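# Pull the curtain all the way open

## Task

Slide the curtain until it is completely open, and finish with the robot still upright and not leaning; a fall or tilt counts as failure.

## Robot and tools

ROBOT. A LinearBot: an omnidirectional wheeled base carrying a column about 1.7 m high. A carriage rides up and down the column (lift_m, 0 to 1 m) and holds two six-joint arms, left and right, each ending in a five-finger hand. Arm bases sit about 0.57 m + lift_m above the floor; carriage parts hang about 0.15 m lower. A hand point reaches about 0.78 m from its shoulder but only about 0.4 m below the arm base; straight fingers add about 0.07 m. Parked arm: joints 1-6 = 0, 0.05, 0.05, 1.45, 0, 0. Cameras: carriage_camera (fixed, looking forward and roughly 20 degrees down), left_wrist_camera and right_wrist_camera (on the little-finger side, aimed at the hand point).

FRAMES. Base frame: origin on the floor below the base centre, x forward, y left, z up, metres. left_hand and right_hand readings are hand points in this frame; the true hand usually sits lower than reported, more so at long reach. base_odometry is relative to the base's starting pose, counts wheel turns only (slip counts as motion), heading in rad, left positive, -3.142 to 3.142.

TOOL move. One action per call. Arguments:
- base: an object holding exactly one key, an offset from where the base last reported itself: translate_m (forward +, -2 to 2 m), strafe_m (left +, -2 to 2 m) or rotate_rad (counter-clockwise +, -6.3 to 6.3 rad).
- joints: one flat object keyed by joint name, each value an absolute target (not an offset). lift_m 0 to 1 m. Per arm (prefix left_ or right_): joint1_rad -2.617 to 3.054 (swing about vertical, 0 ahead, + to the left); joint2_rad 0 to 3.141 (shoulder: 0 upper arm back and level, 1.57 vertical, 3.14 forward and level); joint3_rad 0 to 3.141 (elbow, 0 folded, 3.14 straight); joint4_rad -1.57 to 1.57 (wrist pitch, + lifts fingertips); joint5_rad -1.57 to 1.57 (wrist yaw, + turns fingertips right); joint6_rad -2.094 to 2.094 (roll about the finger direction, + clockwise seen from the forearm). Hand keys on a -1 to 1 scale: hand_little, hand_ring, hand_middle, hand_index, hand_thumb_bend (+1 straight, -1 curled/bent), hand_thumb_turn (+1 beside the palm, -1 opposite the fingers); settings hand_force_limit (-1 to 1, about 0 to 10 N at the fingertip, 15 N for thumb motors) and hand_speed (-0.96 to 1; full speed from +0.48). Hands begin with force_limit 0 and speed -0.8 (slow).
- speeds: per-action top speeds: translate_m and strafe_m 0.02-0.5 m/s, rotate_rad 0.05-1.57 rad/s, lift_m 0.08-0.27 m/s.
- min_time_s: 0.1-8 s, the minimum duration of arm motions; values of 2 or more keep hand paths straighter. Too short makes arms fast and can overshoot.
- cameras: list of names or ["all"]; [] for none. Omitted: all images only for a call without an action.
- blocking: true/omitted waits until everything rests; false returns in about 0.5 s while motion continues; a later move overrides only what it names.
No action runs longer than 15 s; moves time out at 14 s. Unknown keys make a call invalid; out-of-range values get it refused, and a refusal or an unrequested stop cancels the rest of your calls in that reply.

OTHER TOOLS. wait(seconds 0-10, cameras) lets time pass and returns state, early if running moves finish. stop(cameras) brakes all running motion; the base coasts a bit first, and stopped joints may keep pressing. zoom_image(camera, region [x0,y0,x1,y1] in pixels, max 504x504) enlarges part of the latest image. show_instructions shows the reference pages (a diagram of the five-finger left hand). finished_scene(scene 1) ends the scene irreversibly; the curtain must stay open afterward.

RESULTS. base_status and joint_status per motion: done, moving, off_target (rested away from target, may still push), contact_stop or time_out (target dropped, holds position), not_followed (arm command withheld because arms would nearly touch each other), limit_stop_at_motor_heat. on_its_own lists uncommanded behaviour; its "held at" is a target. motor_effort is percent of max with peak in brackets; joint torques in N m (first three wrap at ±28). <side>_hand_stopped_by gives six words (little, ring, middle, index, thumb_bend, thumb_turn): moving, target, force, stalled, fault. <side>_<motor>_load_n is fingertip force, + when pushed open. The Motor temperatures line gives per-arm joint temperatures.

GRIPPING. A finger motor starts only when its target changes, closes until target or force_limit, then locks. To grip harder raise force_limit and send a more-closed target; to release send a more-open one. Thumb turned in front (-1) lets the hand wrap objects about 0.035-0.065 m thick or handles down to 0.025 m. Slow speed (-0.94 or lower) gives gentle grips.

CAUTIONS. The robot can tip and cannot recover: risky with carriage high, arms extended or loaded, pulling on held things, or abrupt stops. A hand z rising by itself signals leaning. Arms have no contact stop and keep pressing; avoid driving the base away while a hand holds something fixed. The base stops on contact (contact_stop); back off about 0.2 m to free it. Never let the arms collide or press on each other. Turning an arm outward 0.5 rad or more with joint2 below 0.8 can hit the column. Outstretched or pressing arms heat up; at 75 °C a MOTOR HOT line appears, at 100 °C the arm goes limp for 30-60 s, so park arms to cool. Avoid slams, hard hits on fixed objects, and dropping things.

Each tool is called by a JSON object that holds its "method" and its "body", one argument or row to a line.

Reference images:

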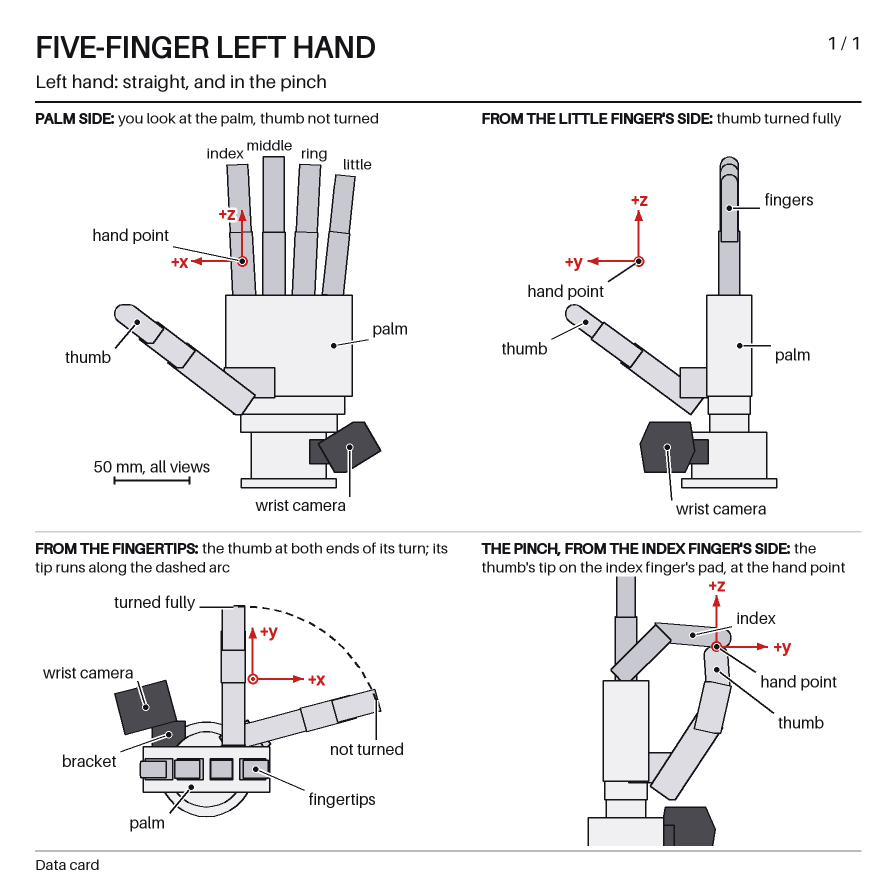

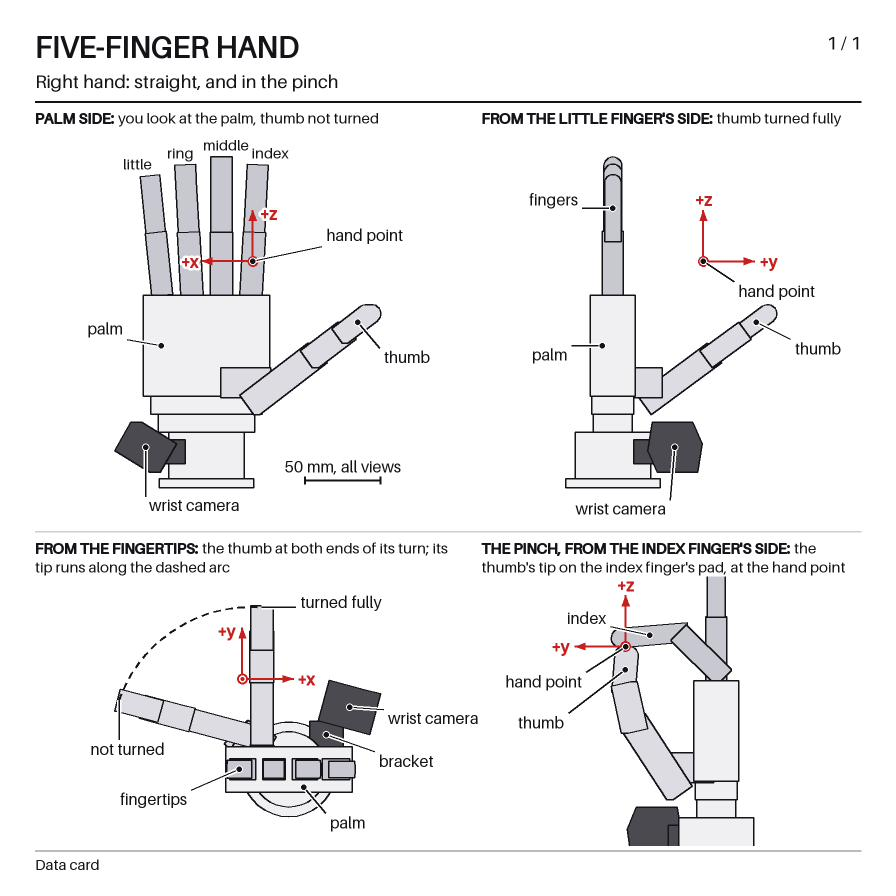

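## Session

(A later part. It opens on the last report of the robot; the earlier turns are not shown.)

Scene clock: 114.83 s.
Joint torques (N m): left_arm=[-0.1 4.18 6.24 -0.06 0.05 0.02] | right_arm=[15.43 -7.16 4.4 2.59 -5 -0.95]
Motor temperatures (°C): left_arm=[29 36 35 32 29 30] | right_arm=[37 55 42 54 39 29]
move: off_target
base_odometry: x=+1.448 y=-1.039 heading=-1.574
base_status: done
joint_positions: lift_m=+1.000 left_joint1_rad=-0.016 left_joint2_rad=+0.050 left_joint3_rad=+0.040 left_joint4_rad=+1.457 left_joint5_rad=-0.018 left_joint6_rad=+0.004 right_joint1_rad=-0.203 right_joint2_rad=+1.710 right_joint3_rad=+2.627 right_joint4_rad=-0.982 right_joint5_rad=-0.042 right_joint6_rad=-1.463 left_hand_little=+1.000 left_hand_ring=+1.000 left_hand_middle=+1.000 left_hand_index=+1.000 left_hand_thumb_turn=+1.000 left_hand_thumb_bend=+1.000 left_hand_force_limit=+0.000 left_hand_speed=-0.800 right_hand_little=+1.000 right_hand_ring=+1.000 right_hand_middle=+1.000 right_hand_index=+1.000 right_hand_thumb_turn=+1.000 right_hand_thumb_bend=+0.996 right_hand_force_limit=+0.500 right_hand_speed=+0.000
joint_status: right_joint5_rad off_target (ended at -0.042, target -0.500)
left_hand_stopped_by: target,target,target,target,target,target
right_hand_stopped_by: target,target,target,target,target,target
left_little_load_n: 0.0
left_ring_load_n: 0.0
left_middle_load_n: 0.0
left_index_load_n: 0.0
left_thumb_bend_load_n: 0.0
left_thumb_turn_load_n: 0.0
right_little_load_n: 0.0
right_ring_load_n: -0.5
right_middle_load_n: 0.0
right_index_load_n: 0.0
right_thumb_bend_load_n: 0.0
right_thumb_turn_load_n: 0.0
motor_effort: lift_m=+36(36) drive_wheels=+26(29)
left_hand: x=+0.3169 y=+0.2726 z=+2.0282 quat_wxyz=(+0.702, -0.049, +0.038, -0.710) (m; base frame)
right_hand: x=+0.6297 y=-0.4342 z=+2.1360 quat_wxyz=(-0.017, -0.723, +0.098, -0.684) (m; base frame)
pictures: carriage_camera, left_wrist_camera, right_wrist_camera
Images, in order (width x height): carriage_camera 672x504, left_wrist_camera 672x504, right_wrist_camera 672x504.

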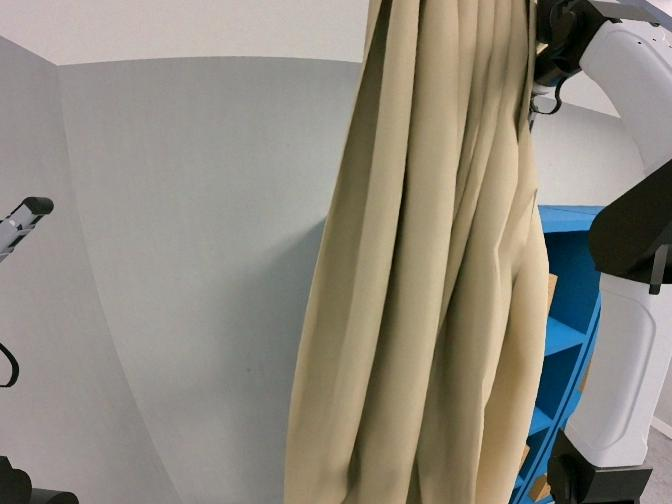

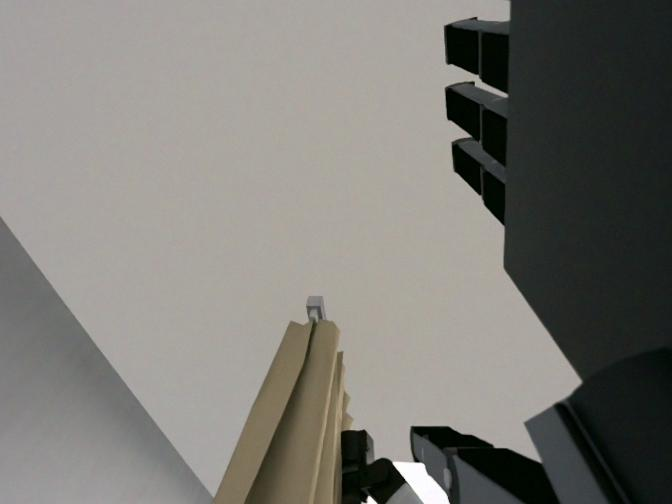

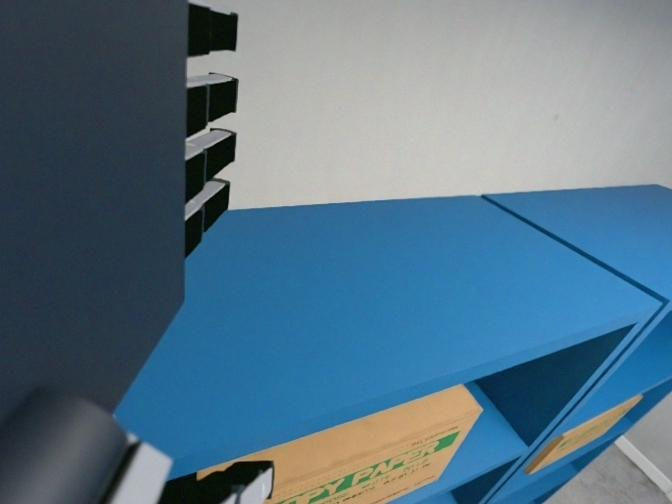

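{"method": "move", "body": {
  "base": {"strafe_m": -0.12},
  "speeds": {"strafe_m": 0.06}
}}

{"method": "move", "body": {
  "base": {"strafe_m": -0.15},
  "joints": {"right_joint5_rad": -0.4},
  "speeds": {"strafe_m": 0.1},
  "cameras": ["all"]
}}

Scene clock: 117.77 s.
Joint torques (N m): left_arm=[-0.08 4.16 6.24 -0.06 0.04 0.03] | right_arm=[4.22 -7.16 4.42 2.78 -1.69 -0.04]
Motor temperatures (°C): left_arm=[29 36 35 32 29 30] | right_arm=[38 54 42 55 41 29]
move: done
base_odometry: x=+1.328 y=-1.039 heading=-1.574
base_status: done
joint_positions: lift_m=+1.000 left_joint1_rad=-0.016 left_joint2_rad=+0.050 left_joint3_rad=+0.040 left_joint4_rad=+1.457 left_joint5_rad=-0.018 left_joint6_rad=+0.004 right_joint1_rad=-0.059 right_joint2_rad=+1.710 right_joint3_rad=+2.627 right_joint4_rad=-1.005 right_joint5_rad=-0.349 right_joint6_rad=-1.561 left_hand_little=+1.000 left_hand_ring=+1.000 left_hand_middle=+1.000 left_hand_index=+1.000 left_hand_thumb_turn=+1.000 left_hand_thumb_bend=+1.000 left_hand_force_limit=+0.000 left_hand_speed=-0.800 right_hand_little=+1.000 right_hand_ring=+1.000 right_hand_middle=+1.000 right_hand_index=+1.000 right_hand_thumb_turn=+1.000 right_hand_thumb_bend=+0.996 right_hand_force_limit=+0.500 right_hand_speed=+0.000
joint_status: not commanded
left_hand_stopped_by: target,target,target,target,target,target
right_hand_stopped_by: target,target,target,target,target,target
left_little_load_n: 0.0
left_ring_load_n: 0.0
left_middle_load_n: 0.0
left_index_load_n: 0.0
left_thumb_bend_load_n: 0.0
left_thumb_turn_load_n: -0.5
right_little_load_n: 0.0
right_ring_load_n: 0.0
right_middle_load_n: 0.0
right_index_load_n: 0.0
right_thumb_bend_load_n: 0.0
right_thumb_turn_load_n: 0.5
on_its_own: right_joint5_rad moved -0.307 toward your old target -0.500
motor_effort: lift_m=+36(36) drive_wheels=-4(11)
left_hand: x=+0.3170 y=+0.2725 z=+2.0281 quat_wxyz=(+0.702, -0.049, +0.038, -0.710) (m; base frame)
right_hand: x=+0.6541 y=-0.3166 z=+2.1346 quat_wxyz=(+0.111, -0.730, -0.092, -0.668) (m; base frame)
pictures: none

Scene clock: 120.07 s.
Joint torques (N m): left_arm=[-0.02 4.18 6.24 -0.06 0.05 0.03] | right_arm=[0.08 -6.19 4.36 2.19 -0.18 0]
Motor temperatures (°C): left_arm=[29 36 35 32 29 30] | right_arm=[38 54 42 55 40 29]
move: done
base_odometry: x=+1.178 y=-1.039 heading=-1.573
base_status: done
joint_positions: lift_m=+1.000 left_joint1_rad=-0.017 left_joint2_rad=+0.050 left_joint3_rad=+0.040 left_joint4_rad=+1.457 left_joint5_rad=-0.018 left_joint6_rad=+0.004 right_joint1_rad=-0.006 right_joint2_rad=+1.700 right_joint3_rad=+2.627 right_joint4_rad=-0.946 right_joint5_rad=-0.386 right_joint6_rad=-1.566 left_hand_little=+1.000 left_hand_ring=+1.000 left_hand_middle=+1.000 left_hand_index=+1.000 left_hand_thumb_turn=+1.000 left_hand_thumb_bend=+1.000 left_hand_force_limit=+0.000 left_hand_speed=-0.800 right_hand_little=+1.000 right_hand_ring=+1.000 right_hand_middle=+1.000 right_hand_index=+1.000 right_hand_thumb_turn=+1.000 right_hand_thumb_bend=+0.996 right_hand_force_limit=+0.500 right_hand_speed=+0.000
joint_status: all done
left_hand_stopped_by: target,target,target,target,target,target
right_hand_stopped_by: target,target,target,target,target,target
left_little_load_n: 0.0
left_ring_load_n: 0.0
left_middle_load_n: 0.0
left_index_load_n: 0.0
left_thumb_bend_load_n: 0.0
left_thumb_turn_load_n: 0.0
right_little_load_n: 0.0
right_ring_load_n: 0.0
right_middle_load_n: 0.0
right_index_load_n: 0.0
right_thumb_bend_load_n: 0.0
right_thumb_turn_load_n: 0.0
motor_effort: lift_m=+36(36) drive_wheels=+2(9)
left_hand: x=+0.3170 y=+0.2725 z=+2.0281 quat_wxyz=(+0.701, -0.049, +0.038, -0.710) (m; base frame)
right_hand: x=+0.6521 y=-0.2862 z=+2.1551 quat_wxyz=(+0.137, -0.701, -0.130, -0.687) (m; base frame)
pictures: carriage_camera, left_wrist_camera, right_wrist_camera
Images, in order (width x height): carriage_camera 672x504, left_wrist_camera 672x504, right_wrist_camera 672x504.

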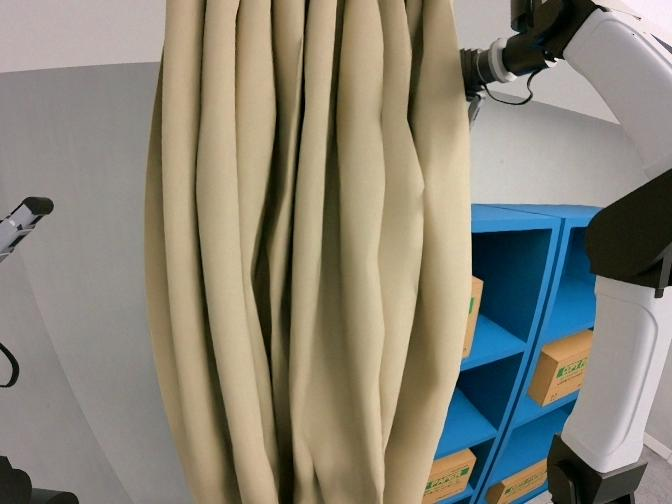

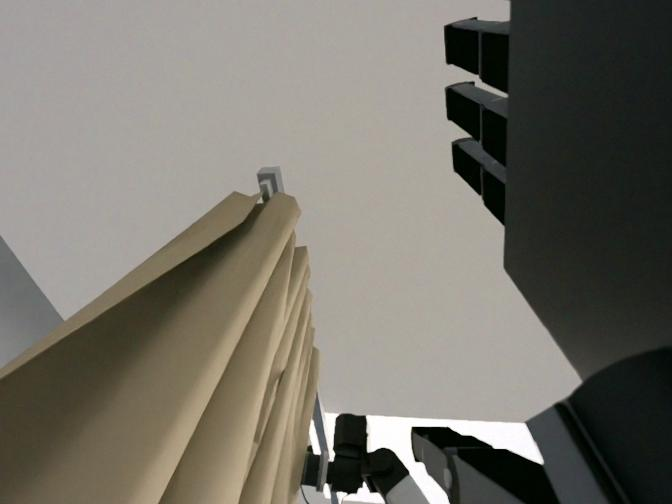

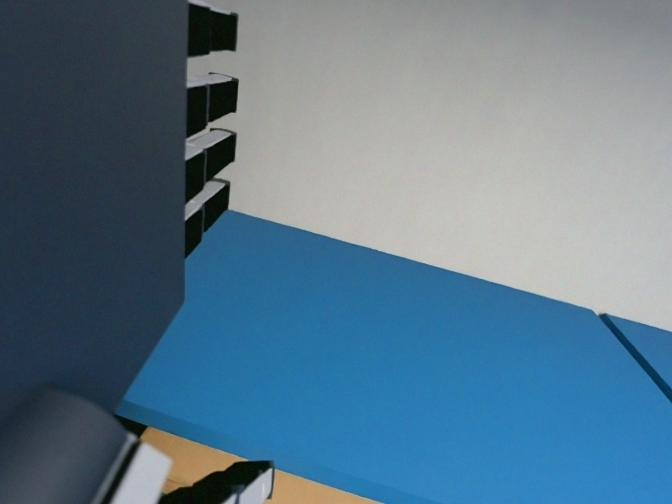

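{"method": "move", "body": {
  "base": {"strafe_m": -0.2},
  "speeds": {"strafe_m": 0.2}
}}

{"method": "move", "body": {
  "base": {"translate_m": -0.6},
  "speeds": {"translate_m": 0.25},
  "cameras": ["all"]
}}

{"method": "zoom_image", "body": {
  "camera": "carriage_camera",
  "region": [150, 0, 450, 200]
}}

Scene clock: 122.40 s.
Joint torques (N m): left_arm=[0.09 4.16 6.24 -0.06 0.05 0.02] | right_arm=[-0.17 -6.19 4.36 2.16 -0.08 0]
Motor temperatures (°C): left_arm=[29 36 35 32 29 30] | right_arm=[37 53 42 55 39 29]
move: done
base_odometry: x=+0.978 y=-1.038 heading=-1.572
base_status: done
joint_positions: lift_m=+1.000 left_joint1_rad=-0.018 left_joint2_rad=+0.050 left_joint3_rad=+0.040 left_joint4_rad=+1.457 left_joint5_rad=-0.018 left_joint6_rad=+0.004 right_joint1_rad=-0.003 right_joint2_rad=+1.700 right_joint3_rad=+2.627 right_joint4_rad=-0.941 right_joint5_rad=-0.393 right_joint6_rad=-1.566 left_hand_little=+1.000 left_hand_ring=+1.000 left_hand_middle=+1.000 left_hand_index=+1.000 left_hand_thumb_turn=+1.000 left_hand_thumb_bend=+1.000 left_hand_force_limit=+0.000 left_hand_speed=-0.800 right_hand_little=+1.000 right_hand_ring=+1.000 right_hand_middle=+1.000 right_hand_index=+1.000 right_hand_thumb_turn=+1.000 right_hand_thumb_bend=+0.996 right_hand_force_limit=+0.500 right_hand_speed=+0.000
joint_status: not commanded
left_hand_stopped_by: target,target,target,target,target,target
right_hand_stopped_by: target,target,target,target,target,target
left_little_load_n: 0.0
left_ring_load_n: 0.0
left_middle_load_n: 0.0
left_index_load_n: 0.0
left_thumb_bend_load_n: 0.0
left_thumb_turn_load_n: 0.0
right_little_load_n: 0.0
right_ring_load_n: 0.0
right_middle_load_n: 0.0
right_index_load_n: 0.0
right_thumb_bend_load_n: 0.0
right_thumb_turn_load_n: 0.0
motor_effort: lift_m=+36(36) drive_wheels=-5(11)
left_hand: x=+0.3170 y=+0.2724 z=+2.0281 quat_wxyz=(+0.701, -0.049, +0.038, -0.710) (m; base frame)
right_hand: x=+0.6522 y=-0.2835 z=+2.1565 quat_wxyz=(+0.140, -0.699, -0.134, -0.688) (m; base frame)
pictures: none

Scene clock: 126.10 s.
Joint torques (N m): left_arm=[0.05 4.18 6.24 -0.06 0.05 0.03] | right_arm=[-0.17 -5.46 4.44 2.13 -0.08 0.01]
Motor temperatures (°C): left_arm=[29 36 35 32 29 30] | right_arm=[36 52 42 55 38 29]
move: done
base_odometry: x=+0.979 y=-0.438 heading=-1.572
base_status: done
joint_positions: lift_m=+1.000 left_joint1_rad=-0.018 left_joint2_rad=+0.050 left_joint3_rad=+0.040 left_joint4_rad=+1.457 left_joint5_rad=-0.018 left_joint6_rad=+0.004 right_joint1_rad=-0.003 right_joint2_rad=+1.692 right_joint3_rad=+2.627 right_joint4_rad=-0.938 right_joint5_rad=-0.393 right_joint6_rad=-1.566 left_hand_little=+1.000 left_hand_ring=+1.000 left_hand_middle=+1.000 left_hand_index=+1.000 left_hand_thumb_turn=+1.000 left_hand_thumb_bend=+1.000 left_hand_force_limit=+0.000 left_hand_speed=-0.800 right_hand_little=+1.000 right_hand_ring=+1.000 right_hand_middle=+1.000 right_hand_index=+1.000 right_hand_thumb_turn=+1.000 right_hand_thumb_bend=+0.996 right_hand_force_limit=+0.500 right_hand_speed=+0.000
joint_status: not commanded
left_hand_stopped_by: target,target,target,target,target,target
right_hand_stopped_by: target,target,target,target,target,target
left_little_load_n: 0.0
left_ring_load_n: 0.0
left_middle_load_n: 0.0
left_index_load_n: 0.0
left_thumb_bend_load_n: 0.0
left_thumb_turn_load_n: 0.0
right_little_load_n: 0.0
right_ring_load_n: 0.0
right_middle_load_n: 0.0
right_index_load_n: 0.0
right_thumb_bend_load_n: 0.0
right_thumb_turn_load_n: 0.0
motor_effort: lift_m=+36(36) drive_wheels=-3(7)
left_hand: x=+0.3170 y=+0.2724 z=+2.0281 quat_wxyz=(+0.701, -0.049, +0.038, -0.710) (m; base frame)
right_hand: x=+0.6486 y=-0.2835 z=+2.1606 quat_wxyz=(+0.139, -0.695, -0.135, -0.692) (m; base frame)
pictures: carriage_camera, left_wrist_camera, right_wrist_camera
Images, in order (width x height): carriage_camera 672x504, left_wrist_camera 672x504, right_wrist_camera 672x504.

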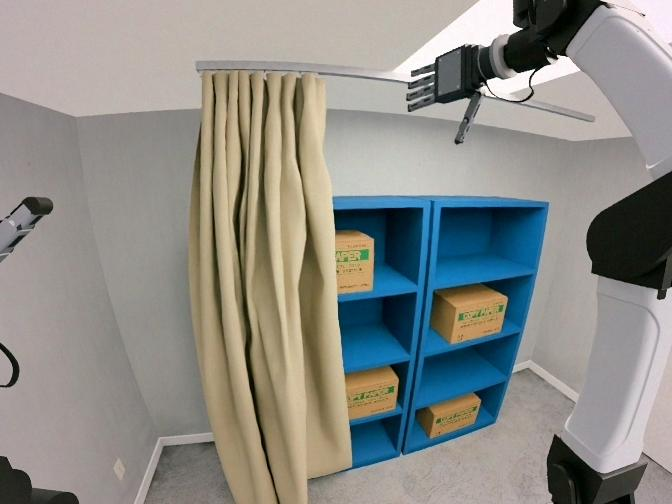

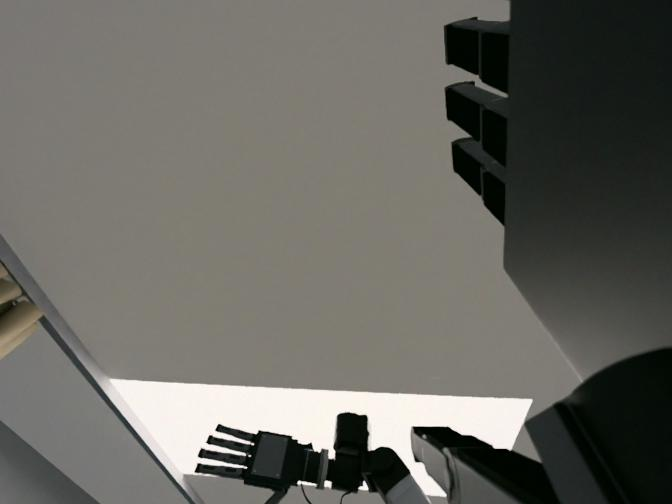

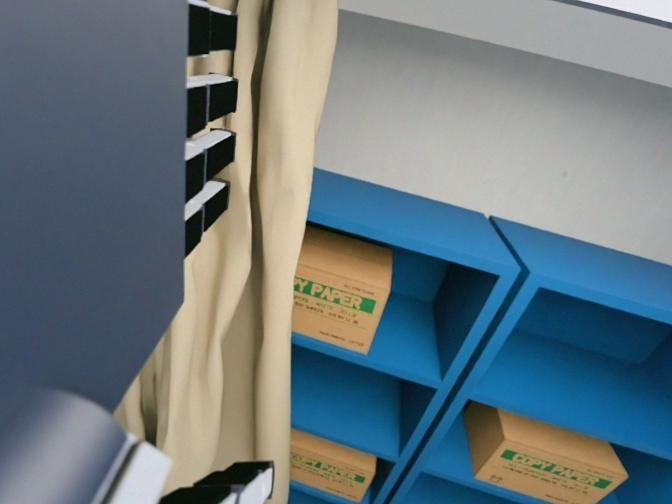

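Scaled by 1.680 from the camera's 672x504 image, which has a finer 960x720 frame.

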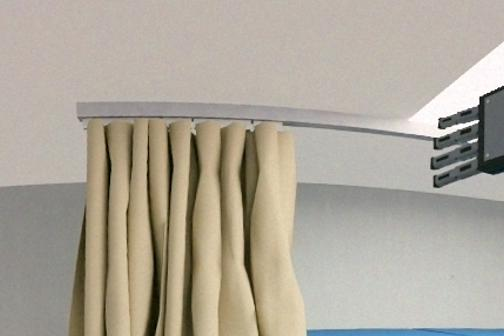

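{"method": "zoom_image", "body": {
  "camera": "carriage_camera",
  "region": [190, 50, 340, 110]
}}

Scaled by 3.360 from the camera's 672x504 image, which has a finer 960x720 frame.

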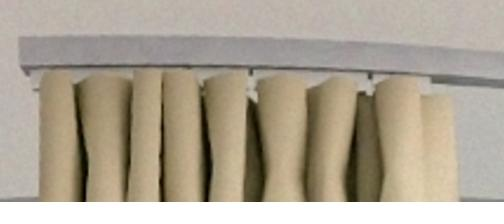

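{"method": "move", "body": {
  "base": {"translate_m": 0.38},
  "speeds": {"translate_m": 0.25},
  "cameras": ["carriage_camera", "left_wrist_camera"]
}}

{"method": "zoom_image", "body": {
  "camera": "carriage_camera",
  "region": [150, 0, 400, 80]
}}

{"method": "zoom_image", "body": {
  "camera": "left_wrist_camera",
  "region": [0, 0, 250, 400]
}}

Scene clock: 130.07 s.
Joint torques (N m): left_arm=[0.06 4.15 6.24 -0.06 0.05 0.02] | right_arm=[-0.27 -4.96 4.25 2.09 -0.05 0]
Motor temperatures (°C): left_arm=[29 36 35 32 29 30] | right_arm=[36 51 41 55 37 29]
move: done
base_odometry: x=+0.978 y=-0.818 heading=-1.573
base_status: done
joint_positions: lift_m=+1.000 left_joint1_rad=-0.018 left_joint2_rad=+0.050 left_joint3_rad=+0.040 left_joint4_rad=+1.457 left_joint5_rad=-0.018 left_joint6_rad=+0.004 right_joint1_rad=-0.002 right_joint2_rad=+1.686 right_joint3_rad=+2.627 right_joint4_rad=-0.935 right_joint5_rad=-0.396 right_joint6_rad=-1.566 left_hand_little=+1.000 left_hand_ring=+1.000 left_hand_middle=+1.000 left_hand_index=+1.000 left_hand_thumb_turn=+1.000 left_hand_thumb_bend=+1.000 left_hand_force_limit=+0.000 left_hand_speed=-0.800 right_hand_little=+1.000 right_hand_ring=+1.000 right_hand_middle=+1.000 right_hand_index=+1.000 right_hand_thumb_turn=+1.000 right_hand_thumb_bend=+0.996 right_hand_force_limit=+0.500 right_hand_speed=+0.000
joint_status: not commanded
left_hand_stopped_by: target,target,target,target,target,target
right_hand_stopped_by: target,target,target,target,target,target
left_little_load_n: 0.0
left_ring_load_n: 0.0
left_middle_load_n: 0.0
left_index_load_n: 0.0
left_thumb_bend_load_n: 0.0
left_thumb_turn_load_n: 0.0
right_little_load_n: 0.0
right_ring_load_n: 0.0
right_middle_load_n: 0.0
right_index_load_n: 0.0
right_thumb_bend_load_n: 0.0
right_thumb_turn_load_n: 0.0
motor_effort: lift_m=+36(36) drive_wheels=-3(9)
left_hand: x=+0.3171 y=+0.2724 z=+2.0281 quat_wxyz=(+0.701, -0.050, +0.038, -0.710) (m; base frame)
right_hand: x=+0.6458 y=-0.2825 z=+2.1639 quat_wxyz=(+0.140, -0.692, -0.137, -0.695) (m; base frame)
pictures: carriage_camera, left_wrist_camera
Images, in order (width x height): carriage_camera 672x504, left_wrist_camera 672x504.

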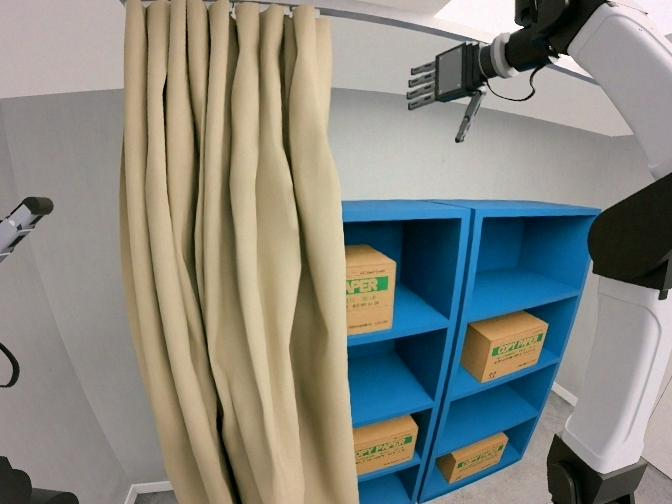

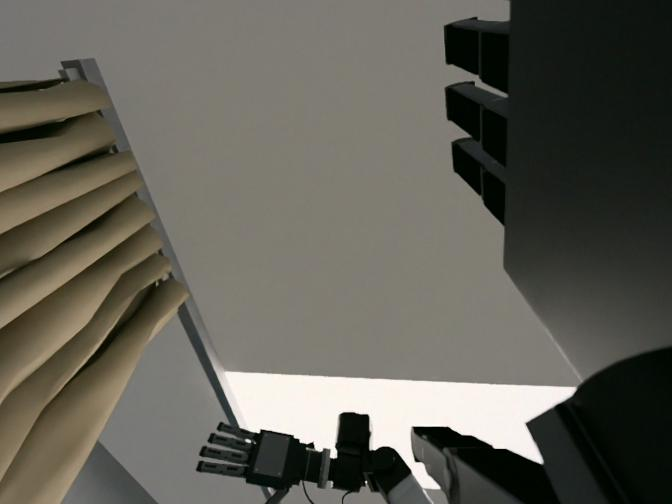

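Scaled by 2.016 from the camera's 672x504 image, which has a finer 960x720 frame.

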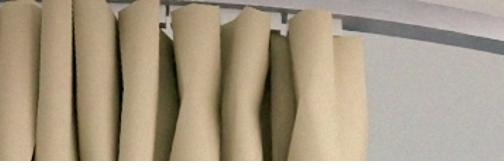

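Scaled by 1.260 from the camera's 672x504 image, which has a finer 960x720 frame.

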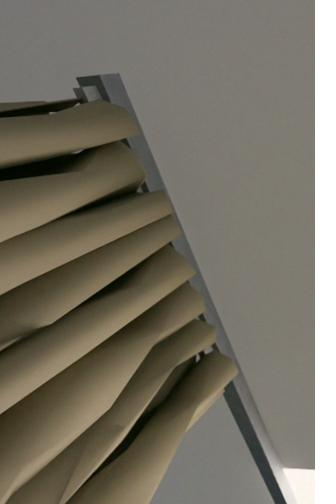

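{"method": "finished_scene", "body": {

}}

The scene is finished: the task was done.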